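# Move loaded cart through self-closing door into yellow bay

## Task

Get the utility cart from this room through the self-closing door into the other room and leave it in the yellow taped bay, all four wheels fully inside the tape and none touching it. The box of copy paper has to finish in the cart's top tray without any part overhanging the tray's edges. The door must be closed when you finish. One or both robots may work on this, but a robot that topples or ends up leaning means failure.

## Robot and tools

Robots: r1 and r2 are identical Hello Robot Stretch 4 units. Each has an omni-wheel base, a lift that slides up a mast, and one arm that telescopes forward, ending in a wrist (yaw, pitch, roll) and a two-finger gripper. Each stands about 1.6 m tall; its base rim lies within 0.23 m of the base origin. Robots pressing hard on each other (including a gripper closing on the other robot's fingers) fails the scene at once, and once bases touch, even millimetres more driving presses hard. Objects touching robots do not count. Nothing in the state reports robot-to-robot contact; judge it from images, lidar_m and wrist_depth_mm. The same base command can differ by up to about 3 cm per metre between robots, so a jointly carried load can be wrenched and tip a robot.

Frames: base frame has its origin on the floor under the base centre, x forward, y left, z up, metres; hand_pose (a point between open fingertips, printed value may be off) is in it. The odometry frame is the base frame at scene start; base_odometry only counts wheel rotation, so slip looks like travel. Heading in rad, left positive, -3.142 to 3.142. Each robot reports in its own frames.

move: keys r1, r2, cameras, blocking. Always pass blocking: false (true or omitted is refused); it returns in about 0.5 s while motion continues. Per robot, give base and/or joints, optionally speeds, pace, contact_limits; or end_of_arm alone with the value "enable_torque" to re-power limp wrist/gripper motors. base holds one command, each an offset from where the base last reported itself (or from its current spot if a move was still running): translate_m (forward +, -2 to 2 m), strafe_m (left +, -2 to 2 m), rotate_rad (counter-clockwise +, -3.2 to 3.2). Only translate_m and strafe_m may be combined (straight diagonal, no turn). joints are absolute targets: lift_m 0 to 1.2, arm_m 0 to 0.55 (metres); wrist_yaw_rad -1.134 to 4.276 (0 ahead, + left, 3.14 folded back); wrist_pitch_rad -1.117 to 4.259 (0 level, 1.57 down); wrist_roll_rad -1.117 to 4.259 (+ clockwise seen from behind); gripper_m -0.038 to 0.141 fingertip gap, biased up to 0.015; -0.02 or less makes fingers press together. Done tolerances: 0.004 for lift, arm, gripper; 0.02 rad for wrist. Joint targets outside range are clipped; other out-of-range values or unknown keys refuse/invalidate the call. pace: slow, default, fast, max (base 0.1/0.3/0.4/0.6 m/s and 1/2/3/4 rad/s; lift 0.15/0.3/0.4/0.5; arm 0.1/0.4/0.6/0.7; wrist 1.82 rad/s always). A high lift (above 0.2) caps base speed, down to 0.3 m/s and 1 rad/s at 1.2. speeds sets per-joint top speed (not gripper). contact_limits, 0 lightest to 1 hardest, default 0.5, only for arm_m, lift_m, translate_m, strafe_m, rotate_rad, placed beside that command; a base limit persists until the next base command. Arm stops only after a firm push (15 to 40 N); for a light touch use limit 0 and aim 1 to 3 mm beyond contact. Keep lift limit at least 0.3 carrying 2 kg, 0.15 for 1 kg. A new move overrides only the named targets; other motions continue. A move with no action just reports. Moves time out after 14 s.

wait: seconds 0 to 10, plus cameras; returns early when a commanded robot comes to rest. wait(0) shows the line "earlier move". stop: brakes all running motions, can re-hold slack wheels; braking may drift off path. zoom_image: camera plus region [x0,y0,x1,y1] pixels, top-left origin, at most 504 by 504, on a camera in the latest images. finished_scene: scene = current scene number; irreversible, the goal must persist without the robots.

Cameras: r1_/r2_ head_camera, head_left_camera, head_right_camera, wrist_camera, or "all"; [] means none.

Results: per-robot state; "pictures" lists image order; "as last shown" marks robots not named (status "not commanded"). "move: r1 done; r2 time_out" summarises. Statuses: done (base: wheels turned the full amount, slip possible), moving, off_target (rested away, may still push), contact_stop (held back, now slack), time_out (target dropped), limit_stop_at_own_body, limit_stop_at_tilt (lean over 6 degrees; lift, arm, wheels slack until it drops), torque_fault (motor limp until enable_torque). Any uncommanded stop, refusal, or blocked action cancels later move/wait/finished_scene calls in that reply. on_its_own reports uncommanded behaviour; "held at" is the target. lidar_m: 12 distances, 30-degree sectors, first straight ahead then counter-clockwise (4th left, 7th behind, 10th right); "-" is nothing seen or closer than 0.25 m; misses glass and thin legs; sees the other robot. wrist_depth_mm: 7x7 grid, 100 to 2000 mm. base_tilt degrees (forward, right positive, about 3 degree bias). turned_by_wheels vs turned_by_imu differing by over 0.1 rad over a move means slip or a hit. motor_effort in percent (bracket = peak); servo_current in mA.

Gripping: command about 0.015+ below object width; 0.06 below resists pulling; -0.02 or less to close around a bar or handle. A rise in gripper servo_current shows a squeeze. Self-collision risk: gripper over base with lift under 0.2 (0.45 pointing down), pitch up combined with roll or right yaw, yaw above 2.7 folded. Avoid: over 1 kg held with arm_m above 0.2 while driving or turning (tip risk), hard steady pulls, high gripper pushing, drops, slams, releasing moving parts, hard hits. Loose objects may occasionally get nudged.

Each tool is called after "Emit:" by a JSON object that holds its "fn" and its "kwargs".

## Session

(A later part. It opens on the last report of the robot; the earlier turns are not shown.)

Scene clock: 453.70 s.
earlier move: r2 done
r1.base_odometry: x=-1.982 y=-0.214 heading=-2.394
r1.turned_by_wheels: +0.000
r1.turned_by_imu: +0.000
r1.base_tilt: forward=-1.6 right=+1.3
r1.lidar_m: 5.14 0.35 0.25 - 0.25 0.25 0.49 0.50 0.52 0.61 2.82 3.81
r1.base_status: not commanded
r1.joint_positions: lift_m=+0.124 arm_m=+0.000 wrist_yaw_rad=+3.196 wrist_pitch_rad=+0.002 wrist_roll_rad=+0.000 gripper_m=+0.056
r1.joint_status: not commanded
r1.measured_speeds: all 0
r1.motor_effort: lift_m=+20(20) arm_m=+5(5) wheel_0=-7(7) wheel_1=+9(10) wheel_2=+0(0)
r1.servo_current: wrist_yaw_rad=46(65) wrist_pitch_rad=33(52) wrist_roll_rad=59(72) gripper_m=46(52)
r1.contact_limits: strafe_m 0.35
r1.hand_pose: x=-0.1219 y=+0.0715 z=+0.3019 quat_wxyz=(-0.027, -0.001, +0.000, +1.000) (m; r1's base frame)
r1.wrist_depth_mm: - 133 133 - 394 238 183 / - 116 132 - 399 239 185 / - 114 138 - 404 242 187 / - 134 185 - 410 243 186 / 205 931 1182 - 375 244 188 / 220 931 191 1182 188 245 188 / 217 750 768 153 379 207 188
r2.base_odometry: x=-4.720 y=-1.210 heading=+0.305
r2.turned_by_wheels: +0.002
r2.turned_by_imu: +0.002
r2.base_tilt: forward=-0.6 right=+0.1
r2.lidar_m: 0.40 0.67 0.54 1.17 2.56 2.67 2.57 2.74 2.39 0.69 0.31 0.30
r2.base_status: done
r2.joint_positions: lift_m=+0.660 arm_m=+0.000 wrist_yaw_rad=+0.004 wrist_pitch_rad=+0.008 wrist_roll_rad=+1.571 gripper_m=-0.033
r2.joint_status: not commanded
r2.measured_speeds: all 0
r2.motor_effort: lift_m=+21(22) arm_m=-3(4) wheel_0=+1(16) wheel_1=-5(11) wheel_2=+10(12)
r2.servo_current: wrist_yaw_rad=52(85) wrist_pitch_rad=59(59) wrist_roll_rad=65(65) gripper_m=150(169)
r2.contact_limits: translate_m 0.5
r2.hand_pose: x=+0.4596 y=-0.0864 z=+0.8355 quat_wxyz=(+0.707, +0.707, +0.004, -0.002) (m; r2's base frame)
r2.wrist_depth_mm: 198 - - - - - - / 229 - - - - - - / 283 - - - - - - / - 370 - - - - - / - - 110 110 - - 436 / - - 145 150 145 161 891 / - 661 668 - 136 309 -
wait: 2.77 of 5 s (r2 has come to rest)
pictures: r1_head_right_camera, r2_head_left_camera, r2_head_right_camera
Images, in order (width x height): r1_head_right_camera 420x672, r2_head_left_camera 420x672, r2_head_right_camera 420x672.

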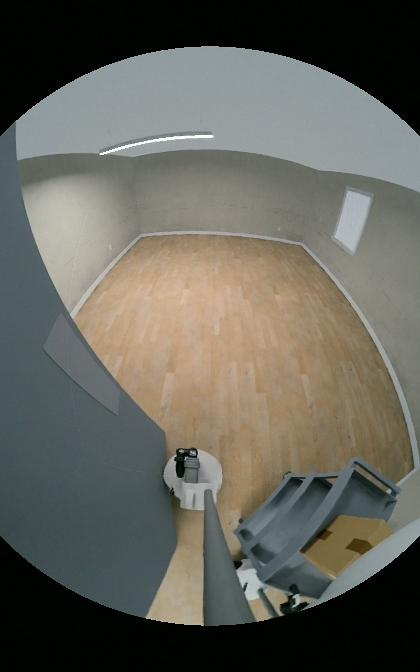

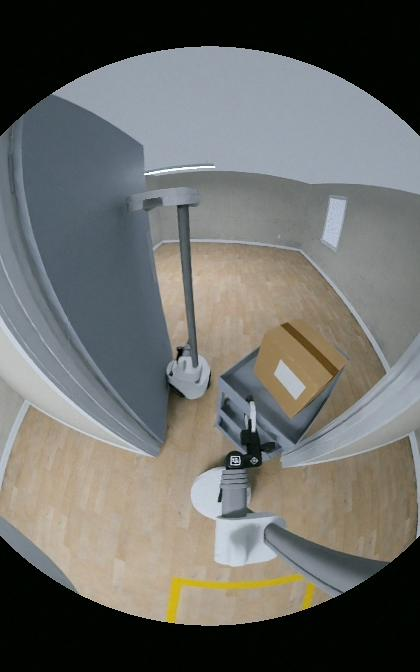

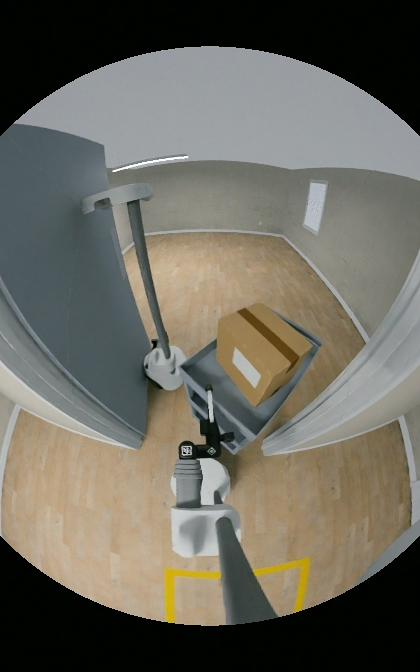

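Emit:
{"fn": "move", "kwargs": {"r2": {"base":{"translate_m":-0.2,"strafe_m":0.04},"contact_limits":{"translate_m":0.5},"pace":"slow"}, "blocking": false, "cameras": []}}

Emit:
{"fn": "wait", "kwargs": {"seconds": 5, "cameras": ["r1_head_right_camera","r2_head_left_camera","r2_head_right_camera"]}}

Scene clock: 460.13 s.
move: r2 moving
r1: as last shown
r1.lidar_m: 5.15 0.37 0.25 - 0.25 0.25 0.50 0.50 0.50 0.61 2.84 3.80
r1.servo_current: wrist_yaw_rad=59(59) wrist_pitch_rad=46(46) wrist_roll_rad=46(59) gripper_m=46(46)
r1.contact_limits: strafe_m 0.35
r1.wrist_depth_mm: - 133 133 - 394 237 183 / - 116 132 - 399 239 185 / - 114 138 - 404 243 186 / - 134 185 - 407 243 187 / 205 931 1205 - 377 245 189 / 220 946 190 1182 188 245 187 / 217 750 750 153 382 208 188
r2.base_odometry: x=-4.733 y=-1.211 heading=+0.305
r2.turned_by_wheels: +0.000
r2.turned_by_imu: +0.001
r2.base_tilt: forward=-0.6 right=+0.1
r2.lidar_m: 0.38 0.66 0.57 1.21 2.54 2.66 2.58 2.77 2.40 0.73 0.31 0.30
r2.base_status: translate_m moving; strafe_m moving
r2.joint_positions: lift_m=+0.660 arm_m=+0.000 wrist_yaw_rad=+0.004 wrist_pitch_rad=+0.008 wrist_roll_rad=+1.571 gripper_m=-0.033
r2.joint_status: not commanded
r2.measured_speeds: translate_m=-0.048 strafe_m=+0.010 rotate_rad=+0.001 lift_m=+0.000 arm_m=+0.000 wrist_yaw_rad=+0.000 wrist_pitch_rad=+0.000 wrist_roll_rad=+0.000
r2.motor_effort: lift_m=+21(21) arm_m=-4(4) wheel_0=-3(5) wheel_1=-5(8) wheel_2=+13(15)
r2.servo_current: wrist_yaw_rad=52(59) wrist_pitch_rad=59(59) wrist_roll_rad=39(59) gripper_m=169(169)
r2.contact_limits: translate_m 0.5
r2.hand_pose: x=+0.4596 y=-0.0863 z=+0.8355 quat_wxyz=(+0.707, +0.707, +0.004, -0.002) (m; r2's base frame)
r2.wrist_depth_mm: 199 - - - - - - / 229 - - - - - - / 281 - - - - - - / - 362 - - - - - / - - 111 112 - 1336 439 / - - 146 145 154 162 904 / - 668 683 - 136 309 -
pictures: none
No camera images: "cameras" was empty.

Scene clock: 462.93 s.
earlier move: r2 done
r1.base_odometry: x=-1.982 y=-0.214 heading=-2.394
r1.turned_by_wheels: +0.000
r1.turned_by_imu: +0.000
r1.base_tilt: forward=-1.6 right=+1.3
r1.lidar_m: 5.14 0.34 0.25 - 0.25 0.25 0.47 0.60 0.57 0.62 2.81 3.81
r1.base_status: not commanded
r1.joint_positions: lift_m=+0.124 arm_m=+0.000 wrist_yaw_rad=+3.196 wrist_pitch_rad=+0.002 wrist_roll_rad=+0.000 gripper_m=+0.056
r1.joint_status: not commanded
r1.measured_speeds: all 0
r1.motor_effort: lift_m=+19(20) arm_m=+5(5) wheel_0=-6(8) wheel_1=+10(10) wheel_2=+0(0)
r1.servo_current: wrist_yaw_rad=46(65) wrist_pitch_rad=46(52) wrist_roll_rad=46(59) gripper_m=39(46)
r1.contact_limits: strafe_m 0.35
r1.hand_pose: x=-0.1219 y=+0.0715 z=+0.3019 quat_wxyz=(-0.027, -0.001, +0.000, +1.000) (m; r1's base frame)
r1.wrist_depth_mm: - 133 132 - 394 238 182 / - 116 133 - 399 239 184 / - 114 138 - 407 242 186 / - 134 185 - 410 244 187 / 205 809 1182 - 379 245 188 / 220 1008 192 1182 188 246 188 / 217 732 759 153 379 208 188
r2.base_odometry: x=-4.922 y=-1.231 heading=+0.304
r2.turned_by_wheels: -0.001
r2.turned_by_imu: -0.001
r2.base_tilt: forward=-0.7 right=+0.1
r2.lidar_m: 0.42 0.64 0.63 2.18 2.53 2.47 2.40 2.55 2.40 1.30 0.35 0.34
r2.base_status: done
r2.joint_positions: lift_m=+0.660 arm_m=+0.000 wrist_yaw_rad=-0.001 wrist_pitch_rad=+0.008 wrist_roll_rad=+1.571 gripper_m=-0.033
r2.joint_status: not commanded
r2.measured_speeds: all 0
r2.motor_effort: lift_m=+21(22) arm_m=-4(4) wheel_0=-8(12) wheel_1=-6(8) wheel_2=+4(15)
r2.servo_current: wrist_yaw_rad=39(59) wrist_pitch_rad=52(59) wrist_roll_rad=52(59) gripper_m=163(169)
r2.contact_limits: translate_m 0.5
r2.hand_pose: x=+0.4592 y=-0.0877 z=+0.8355 quat_wxyz=(+0.707, +0.707, +0.003, -0.003) (m; r2's base frame)
r2.wrist_depth_mm: 213 216 - - - - - / 237 241 - - - - - / 276 278 109 108 109 - - / 329 332 120 122 125 564 - / - - 140 141 139 1464 455 / - - 164 159 168 161 - / 842 - 1205 - - 820 -
wait: 2.80 of 5 s (r2 has come to rest)
pictures: r1_head_right_camera, r2_head_left_camera, r2_head_right_camera
Images, in order (width x height): r1_head_right_camera 420x672, r2_head_left_camera 420x672, r2_head_right_camera 420x672.

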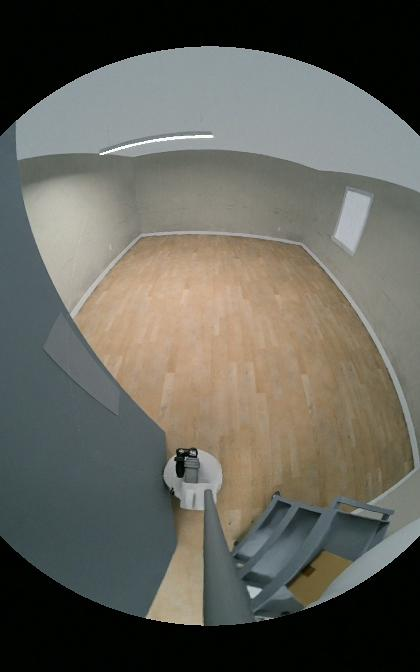

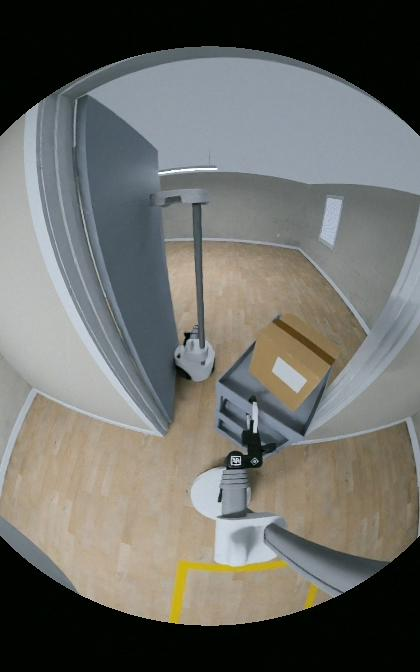

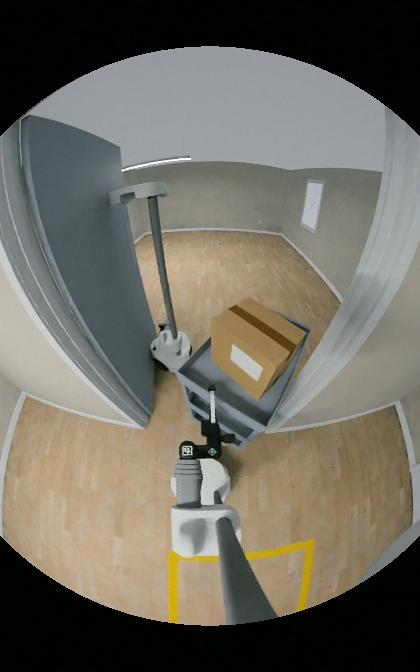

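Emit:
{"fn": "move", "kwargs": {"r2": {"base":{"translate_m":-0.2,"strafe_m":0.02},"contact_limits":{"translate_m":0.5},"pace":"slow"}, "blocking": false, "cameras": []}}

Emit:
{"fn": "wait", "kwargs": {"seconds": 5, "cameras": ["r1_head_right_camera","r2_head_left_camera","r2_head_right_camera"]}}

Scene clock: 468.33 s.
move: r2 moving
r1: as last shown
r1.lidar_m: 5.14 0.36 0.25 - 0.25 0.25 0.49 0.60 0.58 0.62 2.81 3.78
r1.motor_effort: lift_m=+20(20) arm_m=+5(5) wheel_0=-7(7) wheel_1=+10(10) wheel_2=+0(0)
r1.servo_current: wrist_yaw_rad=33(52) wrist_pitch_rad=46(46) wrist_roll_rad=39(52) gripper_m=39(46)
r1.contact_limits: strafe_m 0.35
r1.wrist_depth_mm: - 133 132 - 394 237 183 / - 116 133 - 402 239 184 / - 114 138 - 402 241 185 / - 134 185 - 404 244 187 / 205 809 1205 - 379 246 187 / 213 1025 191 1205 188 245 188 / 217 741 759 154 384 208 188
r2.base_odometry: x=-4.935 y=-1.234 heading=+0.304
r2.turned_by_wheels: -0.001
r2.turned_by_imu: +0.000
r2.base_tilt: forward=-0.7 right=+0.1
r2.lidar_m: 0.39 0.68 0.67 2.24 2.50 2.43 2.38 2.55 2.39 1.34 0.36 0.33
r2.base_status: translate_m moving; strafe_m moving
r2.joint_positions: lift_m=+0.660 arm_m=+0.000 wrist_yaw_rad=-0.001 wrist_pitch_rad=+0.008 wrist_roll_rad=+1.571 gripper_m=-0.033
r2.joint_status: not commanded
r2.measured_speeds: translate_m=-0.049 strafe_m=+0.005 rotate_rad=+0.002 lift_m=+0.000 arm_m=+0.000 wrist_yaw_rad=+0.000 wrist_pitch_rad=+0.000 wrist_roll_rad=+0.000
r2.motor_effort: lift_m=+21(22) arm_m=-4(4) wheel_0=-9(11) wheel_1=-7(8) wheel_2=+10(10)
r2.servo_current: wrist_yaw_rad=46(52) wrist_pitch_rad=59(59) wrist_roll_rad=59(59) gripper_m=163(169)
r2.contact_limits: translate_m 0.5
r2.hand_pose: x=+0.4592 y=-0.0877 z=+0.8355 quat_wxyz=(+0.707, +0.707, +0.003, -0.003) (m; r2's base frame)
r2.wrist_depth_mm: 215 217 - - - - - / 238 241 - 101 - - - / 276 279 110 110 112 - - / 329 332 121 123 126 - - / - - 141 142 140 1499 459 / - - 165 160 169 161 - / 842 - 1308 - - 831 -
pictures: none
No camera images: "cameras" was empty.

Scene clock: 471.13 s.
earlier move: r2 done
r1.base_odometry: x=-1.982 y=-0.214 heading=-2.394
r1.turned_by_wheels: +0.000
r1.turned_by_imu: +0.000
r1.base_tilt: forward=-1.6 right=+1.3
r1.lidar_m: 5.15 0.33 0.25 - 0.25 0.25 0.51 0.62 0.58 2.42 2.82 3.80
r1.base_status: not commanded
r1.joint_positions: lift_m=+0.124 arm_m=+0.000 wrist_yaw_rad=+3.196 wrist_pitch_rad=+0.002 wrist_roll_rad=+0.000 gripper_m=+0.056
r1.joint_status: not commanded
r1.measured_speeds: all 0
r1.motor_effort: lift_m=+19(20) arm_m=+4(5) wheel_0=-7(8) wheel_1=+9(10) wheel_2=+0(0)
r1.servo_current: wrist_yaw_rad=46(85) wrist_pitch_rad=39(52) wrist_roll_rad=52(65) gripper_m=33(46)
r1.contact_limits: strafe_m 0.35
r1.hand_pose: x=-0.1219 y=+0.0715 z=+0.3019 quat_wxyz=(-0.027, -0.001, +0.000, +1.000) (m; r1's base frame)
r1.wrist_depth_mm: - 133 133 - 394 237 183 / - 116 132 - 399 239 184 / - 114 138 - 404 240 186 / - 134 185 - 407 243 187 / 204 - 1366 - 377 245 188 / 219 1078 192 1160 189 245 189 / 219 741 759 153 382 207 187
r2.base_odometry: x=-5.119 y=-1.272 heading=+0.304
r2.turned_by_wheels: +0.000
r2.turned_by_imu: +0.000
r2.base_tilt: forward=-0.7 right=+0.1
r2.lidar_m: 0.39 0.78 0.94 2.35 2.54 2.26 2.20 2.31 2.42 1.95 0.39 0.37
r2.base_status: done
r2.joint_positions: lift_m=+0.660 arm_m=+0.000 wrist_yaw_rad=-0.001 wrist_pitch_rad=+0.008 wrist_roll_rad=+1.571 gripper_m=-0.033
r2.joint_status: not commanded
r2.measured_speeds: all 0
r2.motor_effort: lift_m=+21(22) arm_m=-4(4) wheel_0=-4(15) wheel_1=-5(8) wheel_2=+5(11)
r2.servo_current: wrist_yaw_rad=46(59) wrist_pitch_rad=52(65) wrist_roll_rad=33(65) gripper_m=169(169)
r2.contact_limits: translate_m 0.5
r2.hand_pose: x=+0.4592 y=-0.0877 z=+0.8355 quat_wxyz=(+0.707, +0.707, +0.003, -0.003) (m; r2's base frame)
r2.wrist_depth_mm: 224 223 107 107 107 - - / 247 248 112 113 116 - - / 276 279 122 122 124 - - / 315 319 136 137 138 603 - / - 373 150 148 151 1205 480 / - 1025 170 166 170 162 - / - - - - - 1098 -
wait: 2.80 of 5 s (r2 has come to rest)
pictures: r1_head_right_camera, r2_head_left_camera, r2_head_right_camera
Images, in order (width x height): r1_head_right_camera 420x672, r2_head_left_camera 420x672, r2_head_right_camera 420x672.

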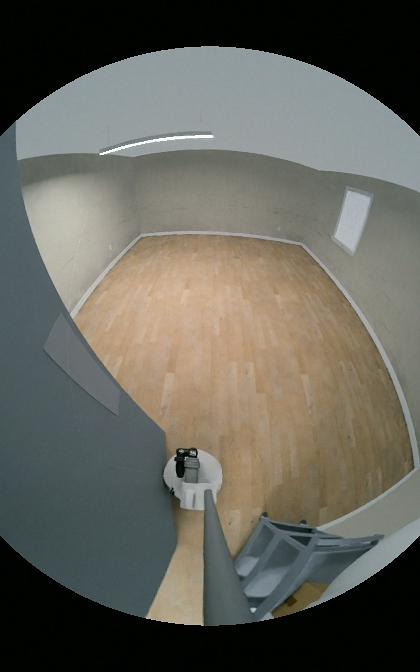

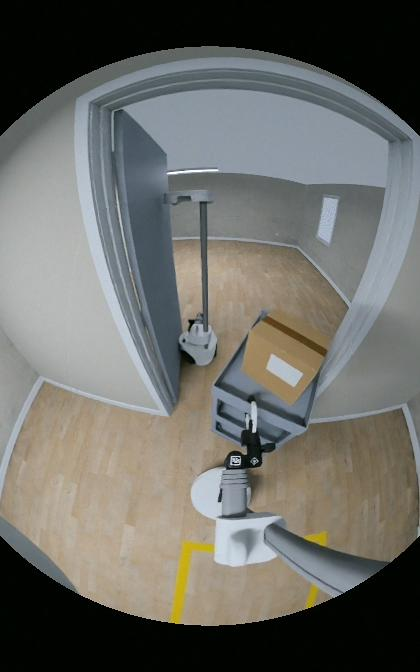

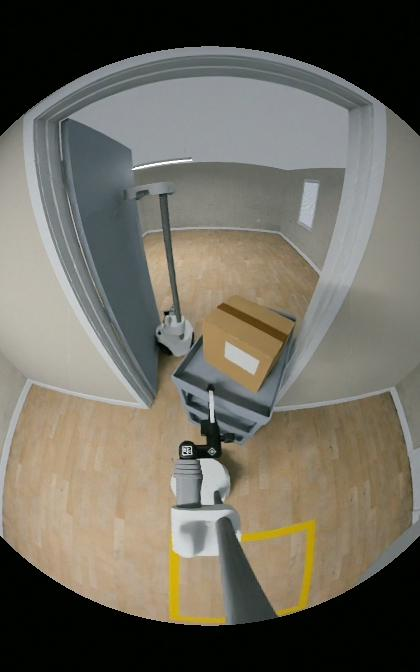

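Emit:
{"fn": "move", "kwargs": {"r2": {"base":{"translate_m":-0.35},"contact_limits":{"translate_m":0.5},"pace":"slow"}, "blocking": false, "cameras": []}}

Emit:
{"fn": "wait", "kwargs": {"seconds": 6, "cameras": ["r2_head_left_camera","r2_head_right_camera"]}}

Scene clock: 480.10 s.
move: r2 moving
r1: as last shown
r1.lidar_m: 5.13 0.33 0.25 - 0.25 0.25 0.50 0.61 0.60 2.43 2.82 3.83
r1.motor_effort: lift_m=+19(20) arm_m=+5(5) wheel_0=-6(7) wheel_1=+9(10) wheel_2=+0(0)
r1.servo_current: wrist_yaw_rad=52(65) wrist_pitch_rad=46(46) wrist_roll_rad=46(59) gripper_m=39(46)
r1.contact_limits: strafe_m 0.35
r1.wrist_depth_mm: - 133 133 - 392 237 183 / - 116 133 - 402 239 185 / - 114 138 - 404 241 187 / - 134 185 - 407 243 187 / 204 917 1366 - 379 246 188 / 217 1078 192 1160 188 244 188 / 217 750 750 153 379 208 188
r2.base_odometry: x=-5.131 y=-1.276 heading=+0.304
r2.turned_by_wheels: +0.000
r2.turned_by_imu: +0.000
r2.base_tilt: forward=-0.6 right=+0.1
r2.lidar_m: 0.38 0.79 0.96 2.36 2.51 2.22 2.15 2.32 2.43 1.95 0.40 0.37
r2.base_status: translate_m moving
r2.joint_positions: lift_m=+0.660 arm_m=+0.000 wrist_yaw_rad=-0.001 wrist_pitch_rad=+0.008 wrist_roll_rad=+1.571 gripper_m=-0.033
r2.joint_status: not commanded
r2.measured_speeds: translate_m=-0.049 strafe_m=+0.000 rotate_rad=-0.002 lift_m=+0.000 arm_m=+0.000 wrist_yaw_rad=+0.005 wrist_pitch_rad=+0.000 wrist_roll_rad=+0.000
r2.motor_effort: lift_m=+21(21) arm_m=-4(4) wheel_0=-9(9) wheel_1=-7(7) wheel_2=+12(12)
r2.servo_current: wrist_yaw_rad=59(59) wrist_pitch_rad=52(59) wrist_roll_rad=59(59) gripper_m=169(169)
r2.contact_limits: translate_m 0.5
r2.hand_pose: x=+0.4592 y=-0.0876 z=+0.8355 quat_wxyz=(+0.707, +0.707, +0.003, -0.003) (m; r2's base frame)
r2.wrist_depth_mm: 225 224 107 108 108 - - / 247 247 113 114 118 - - / 276 281 123 124 124 - - / 315 320 136 137 138 609 - / - 370 150 149 151 1205 484 / - 1042 167 165 170 161 - / - - - - - 1098 -
pictures: none
No camera images: "cameras" was empty.

Scene clock: 484.37 s.
earlier move: r2 done
r1.base_odometry: x=-1.982 y=-0.214 heading=-2.394
r1.turned_by_wheels: +0.000
r1.turned_by_imu: +0.000
r1.base_tilt: forward=-1.6 right=+1.3
r1.lidar_m: 5.13 0.37 0.25 - 0.25 0.25 0.49 0.72 1.00 2.45 2.81 3.82
r1.base_status: not commanded
r1.joint_positions: lift_m=+0.124 arm_m=+0.000 wrist_yaw_rad=+3.196 wrist_pitch_rad=+0.002 wrist_roll_rad=+0.000 gripper_m=+0.056
r1.joint_status: not commanded
r1.measured_speeds: all 0
r1.motor_effort: lift_m=+20(20) arm_m=+5(5) wheel_0=-7(7) wheel_1=+9(10) wheel_2=+0(0)
r1.servo_current: wrist_yaw_rad=52(72) wrist_pitch_rad=39(59) wrist_roll_rad=46(72) gripper_m=46(52)
r1.contact_limits: strafe_m 0.35
r1.hand_pose: x=-0.1219 y=+0.0715 z=+0.3019 quat_wxyz=(-0.027, -0.001, +0.000, +1.000) (m; r1's base frame)
r1.wrist_depth_mm: - 133 132 - 392 237 183 / - 116 132 - 399 238 184 / - 114 138 - 404 242 186 / - 134 185 - 407 244 187 / 206 831 1661 1983 377 245 188 / 218 1078 193 1205 188 245 187 / 220 741 750 153 379 206 187
r2.base_odometry: x=-5.453 y=-1.377 heading=+0.305
r2.turned_by_wheels: +0.001
r2.turned_by_imu: +0.003
r2.base_tilt: forward=-0.7 right=+0.1
r2.lidar_m: 0.39 1.08 1.46 2.39 2.49 1.90 1.83 1.97 2.41 2.32 1.28 0.39
r2.base_status: done
r2.joint_positions: lift_m=+0.660 arm_m=+0.000 wrist_yaw_rad=+0.006 wrist_pitch_rad=+0.008 wrist_roll_rad=+1.571 gripper_m=-0.033
r2.joint_status: not commanded
r2.measured_speeds: all 0
r2.motor_effort: lift_m=+21(22) arm_m=-4(4) wheel_0=+0(10) wheel_1=-3(7) wheel_2=+10(14)
r2.servo_current: wrist_yaw_rad=52(65) wrist_pitch_rad=52(59) wrist_roll_rad=52(72) gripper_m=163(176)
r2.contact_limits: translate_m 0.5
r2.hand_pose: x=+0.4598 y=-0.0857 z=+0.8355 quat_wxyz=(+0.707, +0.707, +0.005, -0.001) (m; r2's base frame)
r2.wrist_depth_mm: 250 253 139 140 - - - / 264 270 145 145 - 732 - / 285 287 151 151 153 - - / 309 309 156 156 - - - / 340 336 163 164 - 723 - / - 353 171 172 172 161 - / - - - - - - -
wait: 4.27 of 6 s (r2 has come to rest)
pictures: r2_head_left_camera, r2_head_right_camera
Images, in order (width x height): r2_head_left_camera 420x672, r2_head_right_camera 420x672.

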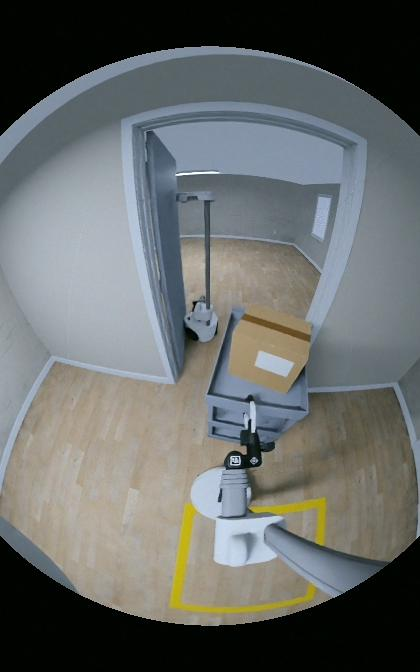

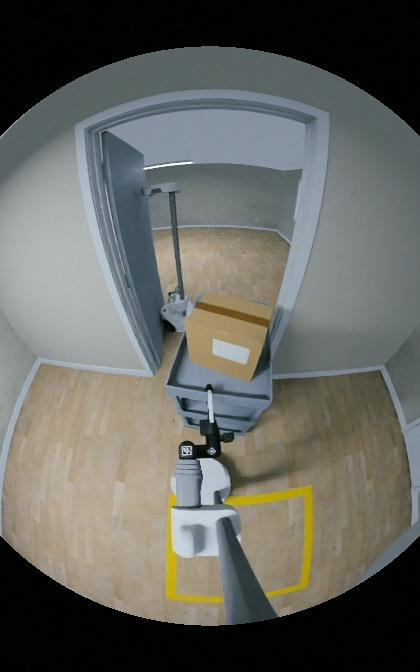

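Emit:
{"fn": "move", "kwargs": {"r2": {"base":{"translate_m":-0.6,"strafe_m":-0.12},"contact_limits":{"translate_m":0.5},"pace":"slow"}, "blocking": false, "cameras": []}}

Emit:
{"fn": "wait", "kwargs": {"seconds": 9, "cameras": ["r2_head_left_camera","r2_head_right_camera"]}}

Scene clock: 498.87 s.
move: r2 moving
r1: as last shown
r1.lidar_m: 5.12 0.36 0.25 - 0.25 0.25 0.50 0.72 1.01 2.40 2.85 3.84
r1.motor_effort: lift_m=+20(20) arm_m=+5(5) wheel_0=-6(7) wheel_1=+10(10) wheel_2=+0(0)
r1.servo_current: wrist_yaw_rad=39(72) wrist_pitch_rad=39(46) wrist_roll_rad=52(59) gripper_m=46(46)
r1.contact_limits: strafe_m 0.35
r1.wrist_depth_mm: - 133 133 - 394 237 183 / - 116 133 - 399 239 185 / - 114 138 - 402 241 186 / - 134 185 - 410 243 187 / 204 842 1661 1983 377 245 187 / 219 1078 194 1160 188 246 189 / 217 759 750 153 382 208 188
r2.base_odometry: x=-5.464 y=-1.383 heading=+0.305
r2.turned_by_wheels: +0.001
r2.turned_by_imu: +0.001
r2.base_tilt: forward=-0.6 right=+0.0
r2.lidar_m: 0.40 1.11 1.49 2.38 2.47 1.90 1.82 1.98 2.39 2.33 1.32 0.38
r2.base_status: translate_m moving; strafe_m moving
r2.joint_positions: lift_m=+0.660 arm_m=+0.000 wrist_yaw_rad=+0.007 wrist_pitch_rad=+0.008 wrist_roll_rad=+1.571 gripper_m=-0.033
r2.joint_status: not commanded
r2.measured_speeds: translate_m=-0.048 strafe_m=-0.010 rotate_rad=+0.004 lift_m=+0.000 arm_m=+0.000 wrist_yaw_rad=+0.006 wrist_pitch_rad=+0.000 wrist_roll_rad=+0.000
r2.motor_effort: lift_m=+21(21) arm_m=-4(4) wheel_0=+0(6) wheel_1=-8(8) wheel_2=+15(15)
r2.servo_current: wrist_yaw_rad=46(59) wrist_pitch_rad=59(59) wrist_roll_rad=39(65) gripper_m=163(169)
r2.contact_limits: translate_m 0.5
r2.hand_pose: x=+0.4599 y=-0.0855 z=+0.8355 quat_wxyz=(+0.707, +0.707, +0.005, -0.001) (m; r2's base frame)
r2.wrist_depth_mm: 251 253 140 141 - - - / 266 271 146 146 - 723 - / 286 289 151 151 153 - - / 307 310 158 157 - - - / 336 334 164 164 - 732 - / 1576 353 172 172 171 163 - / - - - - - - -
pictures: none
No camera images: "cameras" was empty.

Scene clock: 505.73 s.
earlier move: r2 done
r1.base_odometry: x=-1.982 y=-0.214 heading=-2.394
r1.turned_by_wheels: +0.000
r1.turned_by_imu: +0.000
r1.base_tilt: forward=-1.6 right=+1.3
r1.lidar_m: 5.13 0.35 0.25 - 0.25 0.26 0.50 1.30 1.07 2.44 2.80 3.83
r1.base_status: not commanded
r1.joint_positions: lift_m=+0.124 arm_m=+0.000 wrist_yaw_rad=+3.196 wrist_pitch_rad=+0.002 wrist_roll_rad=+0.000 gripper_m=+0.056
r1.joint_status: not commanded
r1.measured_speeds: all 0
r1.motor_effort: lift_m=+20(20) arm_m=+5(5) wheel_0=-7(7) wheel_1=+9(10) wheel_2=+0(0)
r1.servo_current: wrist_yaw_rad=39(72) wrist_pitch_rad=46(59) wrist_roll_rad=59(65) gripper_m=39(52)
r1.contact_limits: strafe_m 0.35
r1.hand_pose: x=-0.1219 y=+0.0715 z=+0.3019 quat_wxyz=(-0.027, -0.001, +0.000, +1.000) (m; r1's base frame)
r1.wrist_depth_mm: - 133 133 - 394 238 182 / - 116 133 - 399 239 185 / - 114 138 - 402 242 186 / - 134 185 - 410 243 186 / 205 1863 1983 1921 377 245 187 / 220 1205 193 1205 189 245 188 / 218 759 759 153 382 207 188
r2.base_odometry: x=-5.989 y=-1.671 heading=+0.305
r2.turned_by_wheels: +0.000
r2.turned_by_imu: +0.003
r2.base_tilt: forward=-0.7 right=+0.1
r2.lidar_m: 0.33 0.35 2.40 2.54 1.68 1.27 1.24 1.33 1.95 2.15 2.08 0.44
r2.base_status: done
r2.joint_positions: lift_m=+0.660 arm_m=+0.000 wrist_yaw_rad=+0.007 wrist_pitch_rad=+0.008 wrist_roll_rad=+1.572 gripper_m=-0.033
r2.joint_status: not commanded
r2.measured_speeds: all 0
r2.motor_effort: lift_m=+21(21) arm_m=-4(4) wheel_0=-2(8) wheel_1=-3(8) wheel_2=+10(16)
r2.servo_current: wrist_yaw_rad=52(72) wrist_pitch_rad=52(65) wrist_roll_rad=33(65) gripper_m=169(169)
r2.contact_limits: translate_m 0.5
r2.hand_pose: x=+0.4599 y=-0.0853 z=+0.8355 quat_wxyz=(+0.707, +0.708, +0.006, +0.000) (m; r2's base frame)
r2.wrist_depth_mm: - - - - - - 1160 / - - - - - 1397 436 / - - - - - 1708 - / 347 342 345 - - - - / 334 332 330 184 193 - - / 319 320 177 175 178 161 - / 309 306 307 - 137 691 -
wait: 6.87 of 9 s (r2 has come to rest)
pictures: r2_head_left_camera, r2_head_right_camera
Images, in order (width x height): r2_head_left_camera 420x672, r2_head_right_camera 420x672.

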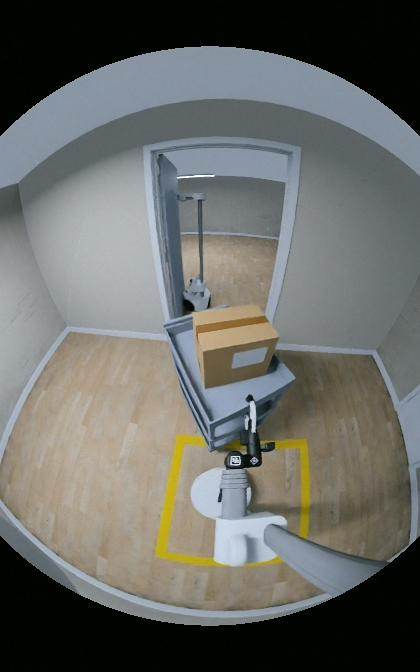

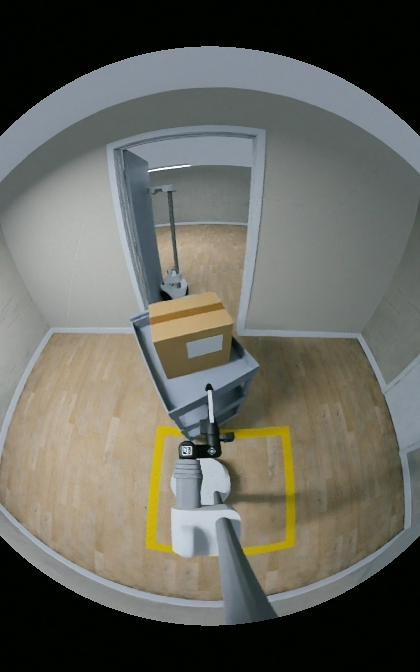

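Emit:
{"fn": "move", "kwargs": {"r2": {"base":{"translate_m":-0.74,"strafe_m":-0.03},"contact_limits":{"translate_m":0.5},"pace":"slow"}, "blocking": false, "cameras": []}}

Emit:
{"fn": "wait", "kwargs": {"seconds": 10, "cameras": ["r2_head_left_camera","r2_head_right_camera","r2_head_camera"]}}

Scene clock: 513.67 s.
move: r2 moving
r1: as last shown
r1.lidar_m: 5.13 0.34 0.25 - 0.25 0.26 0.49 1.32 1.10 2.43 2.82 3.83
r1.motor_effort: lift_m=+19(20) arm_m=+5(5) wheel_0=-7(7) wheel_1=+9(10) wheel_2=+0(0)
r1.servo_current: wrist_yaw_rad=46(65) wrist_pitch_rad=39(46) wrist_roll_rad=46(65) gripper_m=46(46)
r1.contact_limits: strafe_m 0.35
r1.wrist_depth_mm: - 133 132 - 392 237 183 / - 116 132 - 402 239 184 / - 114 138 - 404 241 186 / - 134 185 - 407 244 187 / 206 1808 1921 1983 377 244 189 / 219 1205 194 1182 188 245 188 / 217 759 759 153 379 208 188
r2.base_odometry: x=-6.000 y=-1.676 heading=+0.305
r2.turned_by_wheels: +0.000
r2.turned_by_imu: +0.001
r2.base_tilt: forward=-0.7 right=+0.1
r2.lidar_m: 0.34 0.34 2.41 2.55 1.69 1.30 1.24 1.33 1.95 2.17 2.09 0.46
r2.base_status: translate_m moving; strafe_m moving
r2.joint_positions: lift_m=+0.660 arm_m=+0.000 wrist_yaw_rad=+0.007 wrist_pitch_rad=+0.008 wrist_roll_rad=+1.572 gripper_m=-0.033
r2.joint_status: not commanded
r2.measured_speeds: translate_m=-0.048 strafe_m=-0.002 rotate_rad=+0.002 lift_m=+0.000 arm_m=+0.000 wrist_yaw_rad=+0.000 wrist_pitch_rad=+0.000 wrist_roll_rad=+0.000
r2.motor_effort: lift_m=+21(21) arm_m=-4(4) wheel_0=-1(8) wheel_1=-7(8) wheel_2=+14(16)
r2.servo_current: wrist_yaw_rad=52(65) wrist_pitch_rad=46(59) wrist_roll_rad=46(65) gripper_m=163(163)
r2.contact_limits: translate_m 0.5
r2.hand_pose: x=+0.4599 y=-0.0853 z=+0.8355 quat_wxyz=(+0.707, +0.708, +0.006, +0.000) (m; r2's base frame)
r2.wrist_depth_mm: - - - - - - 1160 / - - - - - 1430 430 / - - - - - 1756 - / 345 345 343 - - - - / 334 332 332 185 193 - - / 319 320 177 175 179 160 - / 309 307 307 - 137 691 -
pictures: none
No camera images: "cameras" was empty.

Scene clock: 521.87 s.
earlier move: r2 done
r1.base_odometry: x=-1.982 y=-0.214 heading=-2.394
r1.turned_by_wheels: +0.000
r1.turned_by_imu: -0.001
r1.base_tilt: forward=-1.6 right=+1.2
r1.lidar_m: 5.13 0.33 0.25 - 0.25 0.25 0.49 2.30 1.09 2.43 2.80 3.82
r1.base_status: not commanded
r1.joint_positions: lift_m=+0.124 arm_m=+0.000 wrist_yaw_rad=+3.196 wrist_pitch_rad=+0.002 wrist_roll_rad=+0.000 gripper_m=+0.056
r1.joint_status: not commanded
r1.measured_speeds: all 0
r1.motor_effort: lift_m=+19(20) arm_m=+5(5) wheel_0=-6(7) wheel_1=+10(10) wheel_2=+0(0)
r1.servo_current: wrist_yaw_rad=46(72) wrist_pitch_rad=46(52) wrist_roll_rad=46(72) gripper_m=46(52)
r1.contact_limits: strafe_m 0.35
r1.hand_pose: x=-0.1219 y=+0.0715 z=+0.3019 quat_wxyz=(-0.027, -0.001, +0.000, +1.000) (m; r1's base frame)
r1.wrist_depth_mm: - 133 132 - 397 237 183 / - 116 133 - 402 239 184 / - 114 138 - 404 242 186 / - 134 185 - 407 243 187 / 205 - - - 375 246 187 / 219 1205 194 1182 187 245 188 / 216 750 750 153 382 208 188
r2.base_odometry: x=-6.685 y=-1.922 heading=+0.305
r2.turned_by_wheels: +0.000
r2.turned_by_imu: +0.002
r2.base_tilt: forward=-0.7 right=+0.1
r2.lidar_m: 0.27 0.30 2.70 1.65 0.72 0.54 0.50 0.55 0.82 2.11 2.18 0.45
r2.base_status: done
r2.joint_positions: lift_m=+0.660 arm_m=+0.000 wrist_yaw_rad=+0.004 wrist_pitch_rad=+0.008 wrist_roll_rad=+1.572 gripper_m=-0.033
r2.joint_status: not commanded
r2.measured_speeds: all 0
r2.motor_effort: lift_m=+21(22) arm_m=-4(4) wheel_0=-1(13) wheel_1=-4(8) wheel_2=+7(16)
r2.servo_current: wrist_yaw_rad=46(65) wrist_pitch_rad=52(59) wrist_roll_rad=39(65) gripper_m=156(169)
r2.contact_limits: translate_m 0.5
r2.hand_pose: x=+0.4596 y=-0.0864 z=+0.8355 quat_wxyz=(+0.707, +0.708, +0.004, -0.002) (m; r2's base frame)
r2.wrist_depth_mm: - - - - - 1537 1098 / - - - - - 1576 410 / 1983 - - - - 1576 442 / - - - - - 1576 - / - 357 359 - - 1863 - / 332 327 179 175 180 162 - / 300 297 294 - 130 691 -
wait: 8.20 of 10 s (r2 has come to rest)
pictures: r2_head_camera, r2_head_left_camera, r2_head_right_camera
Images, in order (width x height): r2_head_camera 420x560, r2_head_left_camera 420x672, r2_head_right_camera 420x672.

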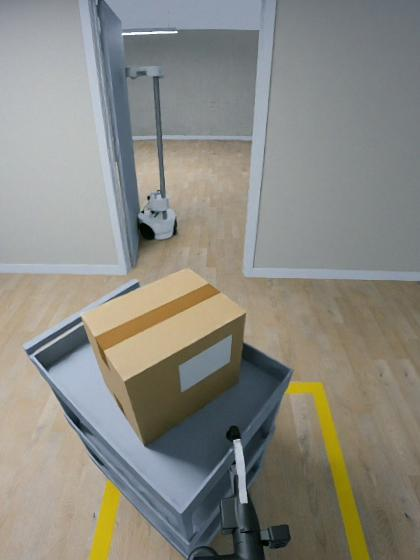

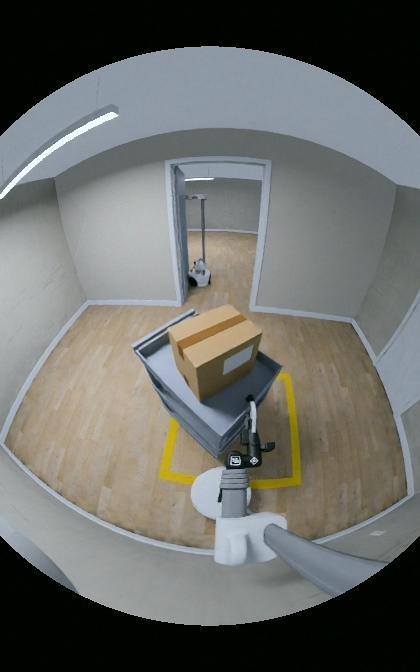

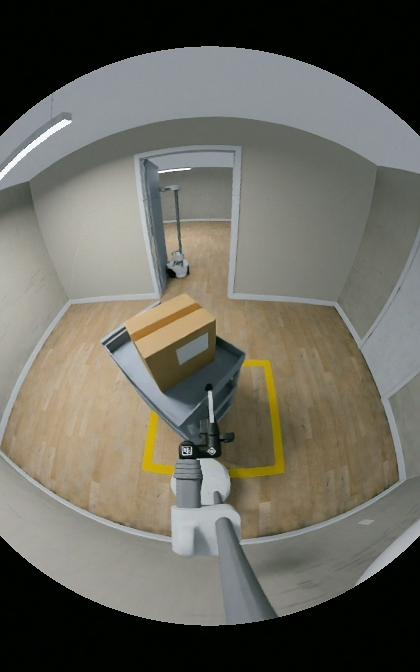

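Emit:
{"fn": "move", "kwargs": {"r2": {"base":{"rotate_rad":-0.25},"contact_limits":{"rotate_rad":0.5},"pace":"slow"}, "blocking": false, "cameras": []}}

Emit:
{"fn": "wait", "kwargs": {"seconds": 5, "cameras": ["r2_head_left_camera","r2_head_right_camera"]}}

Scene clock: 532.40 s.
move: r2 moving
r1: as last shown
r1.turned_by_imu: +0.000
r1.base_tilt: forward=-1.6 right=+1.3
r1.lidar_m: 5.11 0.33 0.25 - 0.25 0.25 0.49 2.33 1.10 2.42 2.83 3.82
r1.motor_effort: lift_m=+19(20) arm_m=+4(5) wheel_0=-7(7) wheel_1=+10(10) wheel_2=+0(0)
r1.servo_current: wrist_yaw_rad=52(72) wrist_pitch_rad=39(46) wrist_roll_rad=59(59) gripper_m=46(46)
r1.contact_limits: strafe_m 0.35
r1.wrist_depth_mm: - 133 132 - 392 238 183 / - 116 133 - 402 240 185 / - 114 138 - 404 242 186 / - 134 184 - 407 243 187 / 205 - - - 377 244 188 / 219 1205 193 1182 187 243 189 / 218 759 759 153 382 207 188
r2.base_odometry: x=-6.685 y=-1.922 heading=+0.182
r2.turned_by_wheels: -0.123
r2.turned_by_imu: -0.117
r2.base_tilt: forward=-0.6 right=+0.1
r2.lidar_m: 0.25 0.26 2.80 2.57 0.82 0.56 0.53 0.56 0.72 1.78 2.14 0.61
r2.base_status: rotate_rad moving
r2.joint_positions: lift_m=+0.660 arm_m=+0.000 wrist_yaw_rad=+0.026 wrist_pitch_rad=+0.008 wrist_roll_rad=+1.572 gripper_m=-0.033
r2.joint_status: not commanded
r2.measured_speeds: translate_m=+0.002 strafe_m=+0.000 rotate_rad=-0.484 lift_m=+0.000 arm_m=+0.000 wrist_yaw_rad=+0.028 wrist_pitch_rad=+0.000 wrist_roll_rad=+0.000
r2.motor_effort: lift_m=+21(21) arm_m=-4(4) wheel_0=+24(24) wheel_1=+11(11) wheel_2=+22(22)
r2.servo_current: wrist_yaw_rad=163(163) wrist_pitch_rad=59(59) wrist_roll_rad=46(59) gripper_m=163(169)
r2.contact_limits: rotate_rad 0.5
r2.hand_pose: x=+0.4615 y=-0.0799 z=+0.8355 quat_wxyz=(+0.707, +0.707, +0.012, +0.006) (m; r2's base frame)
r2.wrist_depth_mm: - - - - - 1576 1098 / - - - - - 1576 1118 / - - - - - 1576 436 / - - - - - 1661 484 / - 373 373 - - 1756 - / 340 334 179 174 180 162 - / 309 167 178 - 130 - -
pictures: none
No camera images: "cameras" was empty.

Scene clock: 533.63 s.
earlier move: r2 done
r1.base_odometry: x=-1.982 y=-0.214 heading=-2.394
r1.turned_by_wheels: +0.000
r1.turned_by_imu: +0.000
r1.base_tilt: forward=-1.6 right=+1.3
r1.lidar_m: 5.12 0.33 0.25 - 0.25 0.26 0.49 2.33 1.10 2.45 2.82 3.84
r1.base_status: not commanded
r1.joint_positions: lift_m=+0.124 arm_m=+0.000 wrist_yaw_rad=+3.196 wrist_pitch_rad=+0.002 wrist_roll_rad=+0.000 gripper_m=+0.056
r1.joint_status: not commanded
r1.measured_speeds: all 0
r1.motor_effort: lift_m=+19(20) arm_m=+4(5) wheel_0=-7(7) wheel_1=+9(10) wheel_2=+0(0)
r1.servo_current: wrist_yaw_rad=52(72) wrist_pitch_rad=39(46) wrist_roll_rad=39(65) gripper_m=52(52)
r1.contact_limits: strafe_m 0.35
r1.hand_pose: x=-0.1219 y=+0.0715 z=+0.3019 quat_wxyz=(-0.027, -0.001, +0.000, +1.000) (m; r1's base frame)
r1.wrist_depth_mm: - 133 132 - 394 237 183 / - 116 133 - 399 240 183 / - 114 138 - 404 241 186 / - 134 184 - 410 243 187 / 205 - - - 377 244 188 / 220 1205 194 1182 187 246 188 / 219 759 759 153 384 207 188
r2.base_odometry: x=-6.685 y=-1.922 heading=+0.056
r2.turned_by_wheels: -0.127
r2.turned_by_imu: -0.123
r2.base_tilt: forward=-0.7 right=+0.1
r2.lidar_m: 0.25 0.28 0.54 2.64 0.97 0.60 0.53 0.52 0.67 1.28 2.13 2.53
r2.base_status: done
r2.joint_positions: lift_m=+0.660 arm_m=+0.000 wrist_yaw_rad=+0.020 wrist_pitch_rad=+0.008 wrist_roll_rad=+1.574 gripper_m=-0.033
r2.joint_status: not commanded
r2.measured_speeds: all 0
r2.motor_effort: lift_m=+21(21) arm_m=+6(7) wheel_0=+5(24) wheel_1=+6(20) wheel_2=-1(22)
r2.servo_current: wrist_yaw_rad=104(176) wrist_pitch_rad=52(65) wrist_roll_rad=33(59) gripper_m=163(169)
r2.contact_limits: rotate_rad 0.5
r2.hand_pose: x=+0.4609 y=-0.0816 z=+0.8355 quat_wxyz=(+0.706, +0.708, +0.010, +0.004) (m; r2's base frame)
r2.wrist_depth_mm: - - - - - 1618 1098 / - - - - - 1618 1118 / - - - - - 1618 1098 / - - - - - 1661 449 / - - - - - 1661 480 / 1983 357 179 168 181 162 - / 319 159 177 - 135 564 -
wait: 1.23 of 5 s (r2 has come to rest)
pictures: r2_head_left_camera, r2_head_right_camera
Images, in order (width x height): r2_head_left_camera 420x672, r2_head_right_camera 420x672.

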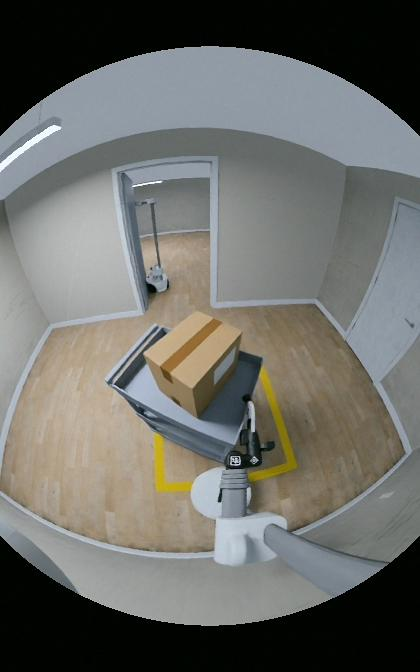

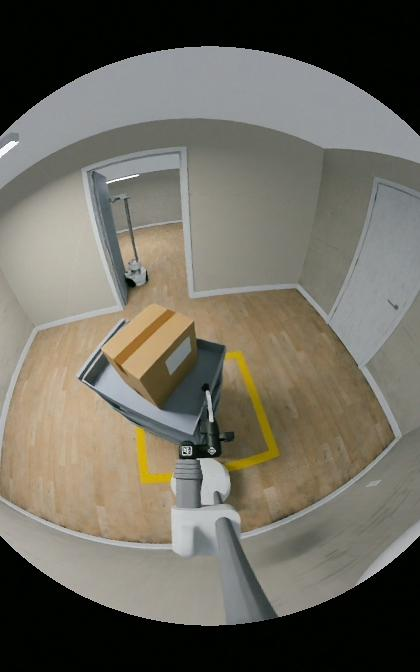

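Emit:
{"fn": "move", "kwargs": {"r2": {"base":{"translate_m":-0.1,"strafe_m":-0.15},"contact_limits":{"translate_m":0.5},"pace":"slow"}, "blocking": false, "cameras": []}}

Emit:
{"fn": "wait", "kwargs": {"seconds": 5, "cameras": ["r2_head_left_camera","r2_head_right_camera","r2_head_camera"]}}

Scene clock: 540.80 s.
move: r2 moving
r1: as last shown
r1.base_tilt: forward=-1.6 right=+1.2
r1.lidar_m: 5.11 0.33 0.25 - 0.25 0.25 0.46 2.33 1.08 2.47 2.80 3.81
r1.servo_current: wrist_yaw_rad=39(65) wrist_pitch_rad=39(39) wrist_roll_rad=46(59) gripper_m=46(46)
r1.contact_limits: strafe_m 0.35
r1.wrist_depth_mm: - 133 132 - 394 238 182 / - 116 132 - 402 239 185 / - 114 138 - 404 242 186 / - 134 185 - 410 244 187 / 205 - - - 375 244 187 / 219 1205 194 1182 187 245 188 / 219 750 750 153 379 207 187
r2.base_odometry: x=-6.691 y=-1.932 heading=+0.058
r2.turned_by_wheels: +0.002
r2.turned_by_imu: +0.002
r2.base_tilt: forward=-0.6 right=+0.0
r2.lidar_m: 0.25 0.26 0.55 2.63 0.95 0.57 0.51 0.52 0.63 1.30 2.13 2.55
r2.base_status: translate_m moving; strafe_m moving
r2.joint_positions: lift_m=+0.660 arm_m=+0.000 wrist_yaw_rad=+0.020 wrist_pitch_rad=+0.008 wrist_roll_rad=+1.574 gripper_m=-0.033
r2.joint_status: not commanded
r2.measured_speeds: translate_m=-0.028 strafe_m=-0.041 rotate_rad=+0.000 lift_m=+0.000 arm_m=+0.000 wrist_yaw_rad=+0.000 wrist_pitch_rad=+0.000 wrist_roll_rad=+0.000
r2.motor_effort: lift_m=+21(21) arm_m=+6(6) wheel_0=+13(15) wheel_1=-7(7) wheel_2=+15(15)
r2.servo_current: wrist_yaw_rad=117(124) wrist_pitch_rad=59(59) wrist_roll_rad=59(59) gripper_m=163(163)
r2.contact_limits: translate_m 0.5
r2.hand_pose: x=+0.4609 y=-0.0816 z=+0.8355 quat_wxyz=(+0.706, +0.708, +0.010, +0.004) (m; r2's base frame)
r2.wrist_depth_mm: - - - - - 1576 1098 / - - - - - 1618 1098 / - - - - - 1618 1078 / - - - - - 1661 452 / - - - - - 1576 484 / 1921 359 179 168 181 161 - / 319 165 177 - 135 - -
pictures: none
No camera images: "cameras" was empty.

Scene clock: 543.40 s.
earlier move: r2 done
r1.base_odometry: x=-1.982 y=-0.214 heading=-2.394
r1.turned_by_wheels: +0.000
r1.turned_by_imu: +0.000
r1.base_tilt: forward=-1.6 right=+1.3
r1.lidar_m: 5.12 0.35 0.25 - 0.25 0.25 0.51 2.32 1.09 2.47 2.85 3.81
r1.base_status: not commanded
r1.joint_positions: lift_m=+0.124 arm_m=+0.000 wrist_yaw_rad=+3.196 wrist_pitch_rad=+0.002 wrist_roll_rad=+0.000 gripper_m=+0.056
r1.joint_status: not commanded
r1.measured_speeds: all 0
r1.motor_effort: lift_m=+20(20) arm_m=+5(5) wheel_0=-7(8) wheel_1=+9(10) wheel_2=+0(0)
r1.servo_current: wrist_yaw_rad=20(72) wrist_pitch_rad=39(52) wrist_roll_rad=39(65) gripper_m=39(46)
r1.contact_limits: strafe_m 0.35
r1.hand_pose: x=-0.1219 y=+0.0715 z=+0.3019 quat_wxyz=(-0.027, -0.001, +0.000, +1.000) (m; r1's base frame)
r1.wrist_depth_mm: - 133 132 - 394 237 183 / - 116 133 - 399 238 185 / - 114 138 - 404 242 185 / - 134 185 - 407 243 187 / 204 - - - 377 244 188 / 219 1205 194 1160 188 246 188 / 217 759 741 153 379 207 187
r2.base_odometry: x=-6.777 y=-2.077 heading=+0.056
r2.turned_by_wheels: -0.001
r2.turned_by_imu: -0.001
r2.base_tilt: forward=-0.7 right=+0.1
r2.lidar_m: 0.25 0.28 0.65 2.76 0.76 0.46 0.41 0.39 0.47 1.03 2.00 0.54
r2.base_status: done
r2.joint_positions: lift_m=+0.660 arm_m=+0.000 wrist_yaw_rad=+0.011 wrist_pitch_rad=+0.008 wrist_roll_rad=+1.574 gripper_m=-0.033
r2.joint_status: not commanded
r2.measured_speeds: all 0
r2.motor_effort: lift_m=+21(21) arm_m=+5(6) wheel_0=+3(15) wheel_1=-5(9) wheel_2=+7(16)
r2.servo_current: wrist_yaw_rad=65(124) wrist_pitch_rad=52(59) wrist_roll_rad=39(72) gripper_m=163(169)
r2.contact_limits: translate_m 0.5
r2.hand_pose: x=+0.4602 y=-0.0843 z=+0.8355 quat_wxyz=(+0.706, +0.708, +0.007, +0.001) (m; r2's base frame)
r2.wrist_depth_mm: - - - - - 1537 1138 / - - - - - 1618 1098 / - - - - - 1618 1118 / - - - - - 1618 452 / - - - - - 1661 488 / 373 351 179 166 179 160 - / 314 300 154 - 134 - -
wait: 2.60 of 5 s (r2 has come to rest)
pictures: r2_head_camera, r2_head_left_camera, r2_head_right_camera
Images, in order (width x height): r2_head_camera 420x560, r2_head_left_camera 420x672, r2_head_right_camera 420x672.

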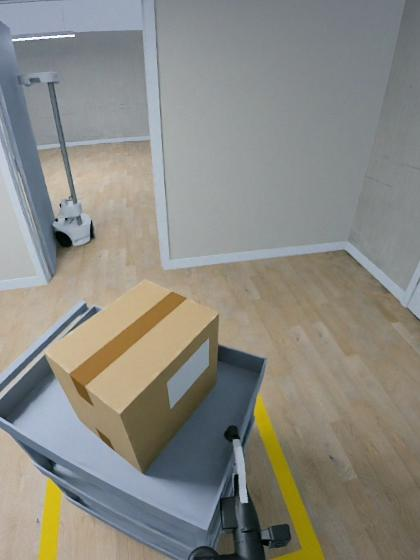

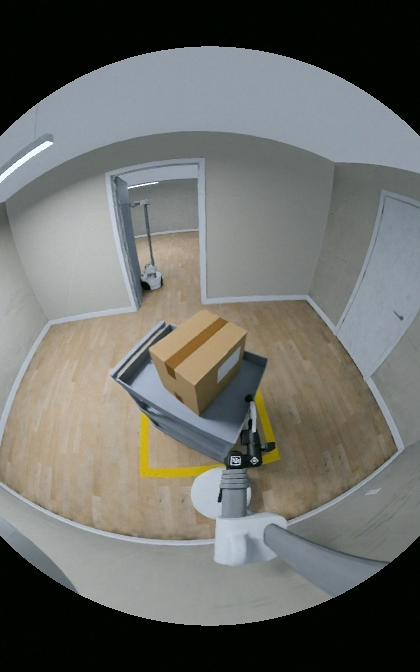

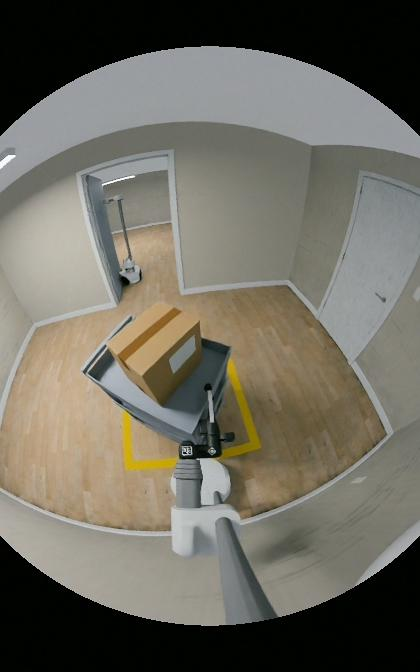

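Emit:
{"fn": "move", "kwargs": {"r2": {"joints":{"gripper_m":0.141}}, "blocking": false, "cameras": []}}

Emit:
{"fn": "wait", "kwargs": {"seconds": 3, "cameras": ["r2_wrist_camera","r2_head_camera"]}}

Scene clock: 552.67 s.
move: r2 moving
r1: as last shown
r1.lidar_m: 5.14 0.35 0.25 - 0.25 0.25 0.46 2.33 1.09 2.43 2.83 3.85
r1.motor_effort: lift_m=+20(20) arm_m=+5(5) wheel_0=-7(7) wheel_1=+10(10) wheel_2=+0(0)
r1.servo_current: wrist_yaw_rad=59(59) wrist_pitch_rad=46(52) wrist_roll_rad=46(52) gripper_m=39(46)
r1.contact_limits: strafe_m 0.35
r1.wrist_depth_mm: - 133 132 - 392 237 182 / - 116 133 - 402 239 185 / - 114 138 - 402 242 185 / - 134 185 - 410 243 187 / 204 - - - 379 244 188 / 219 1205 194 1205 187 244 188 / 218 759 750 153 379 208 188
r2.base_odometry: x=-6.777 y=-2.077 heading=+0.056
r2.turned_by_wheels: +0.000
r2.turned_by_imu: +0.000
r2.base_tilt: forward=-0.7 right=+0.1
r2.lidar_m: 0.25 0.29 0.65 2.77 0.74 0.47 0.39 0.39 0.51 1.00 2.01 0.58
r2.base_status: not commanded
r2.joint_positions: lift_m=+0.660 arm_m=+0.000 wrist_yaw_rad=+0.006 wrist_pitch_rad=+0.008 wrist_roll_rad=+1.574 gripper_m=-0.009
r2.joint_status: gripper_m moving
r2.measured_speeds: translate_m=-0.001 strafe_m=+0.000 rotate_rad=-0.001 lift_m=+0.000 arm_m=+0.000 wrist_yaw_rad=-0.015 wrist_pitch_rad=+0.000 wrist_roll_rad=+0.000
r2.motor_effort: lift_m=+21(21) arm_m=+5(5) wheel_0=+2(3) wheel_1=-5(5) wheel_2=+5(8)
r2.servo_current: wrist_yaw_rad=59(65) wrist_pitch_rad=52(59) wrist_roll_rad=52(59) gripper_m=78(176)
r2.contact_limits: translate_m 0.5
r2.hand_pose: x=+0.4597 y=-0.0857 z=+0.8355 quat_wxyz=(+0.706, +0.708, +0.005, -0.001) (m; r2's base frame)
r2.wrist_depth_mm: - - - - - 1576 1118 / - - - - - 1576 1098 / - - - - - 1618 1060 / - - - - - 1618 455 / - - - - - 1618 492 / 1921 355 182 167 174 164 - / 317 301 156 - 135 - -
pictures: none
No camera images: "cameras" was empty.

Scene clock: 554.70 s.
earlier move: r2 done
r1.base_odometry: x=-1.982 y=-0.214 heading=-2.394
r1.turned_by_wheels: +0.000
r1.turned_by_imu: +0.000
r1.base_tilt: forward=-1.5 right=+1.3
r1.lidar_m: 5.13 0.36 0.25 - 0.25 0.25 0.52 2.33 1.10 2.46 2.84 3.81
r1.base_status: not commanded
r1.joint_positions: lift_m=+0.124 arm_m=+0.000 wrist_yaw_rad=+3.196 wrist_pitch_rad=+0.002 wrist_roll_rad=+0.000 gripper_m=+0.056
r1.joint_status: not commanded
r1.measured_speeds: all 0
r1.motor_effort: lift_m=+19(20) arm_m=+4(5) wheel_0=-7(7) wheel_1=+10(10) wheel_2=+0(0)
r1.servo_current: wrist_yaw_rad=46(65) wrist_pitch_rad=46(52) wrist_roll_rad=59(65) gripper_m=39(52)
r1.contact_limits: strafe_m 0.35
r1.hand_pose: x=-0.1219 y=+0.0715 z=+0.3019 quat_wxyz=(-0.027, -0.001, +0.000, +1.000) (m; r1's base frame)
r1.wrist_depth_mm: - 133 133 - 394 237 183 / - 116 132 - 399 239 184 / - 114 138 - 407 241 186 / - 134 185 - 410 243 186 / 205 - - - 379 245 188 / 219 1205 193 1205 187 246 188 / 218 759 759 154 382 207 188
r2.base_odometry: x=-6.777 y=-2.077 heading=+0.056
r2.turned_by_wheels: +0.000
r2.turned_by_imu: +0.000
r2.base_tilt: forward=-0.7 right=+0.1
r2.lidar_m: 0.25 0.27 0.62 2.75 0.73 0.43 0.39 0.40 0.50 0.98 2.02 0.65
r2.base_status: not commanded
r2.joint_positions: lift_m=+0.660 arm_m=+0.000 wrist_yaw_rad=-0.002 wrist_pitch_rad=+0.008 wrist_roll_rad=+1.572 gripper_m=+0.141
r2.joint_status: all done
r2.measured_speeds: all 0
r2.motor_effort: lift_m=+21(21) arm_m=+5(5) wheel_0=+2(3) wheel_1=-4(5) wheel_2=+0(8)
r2.servo_current: wrist_yaw_rad=59(65) wrist_pitch_rad=59(59) wrist_roll_rad=46(59) gripper_m=52(176)
r2.contact_limits: translate_m 0.5
r2.hand_pose: x=+0.4590 y=-0.0880 z=+0.8355 quat_wxyz=(+0.707, +0.707, +0.002, -0.004) (m; r2's base frame)
r2.wrist_depth_mm: - - - - - 1661 1118 / - - - - - 1618 1160 / - - - - - 1661 1098 / - - - - - 1708 462 / - - - - - 1576 496 / - 366 357 158 181 525 - / 336 329 327 - - - -
wait: 2.03 of 3 s (r2 has come to rest)
pictures: r2_head_camera, r2_wrist_camera
Images, in order (width x height): r2_head_camera 420x560, r2_wrist_camera 616x392.

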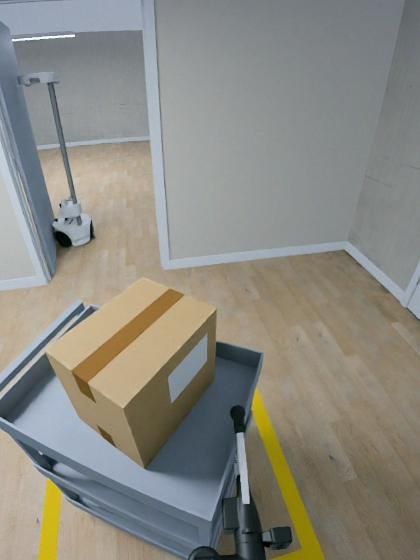

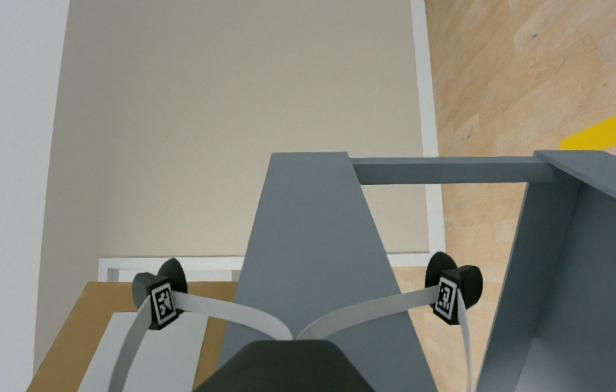

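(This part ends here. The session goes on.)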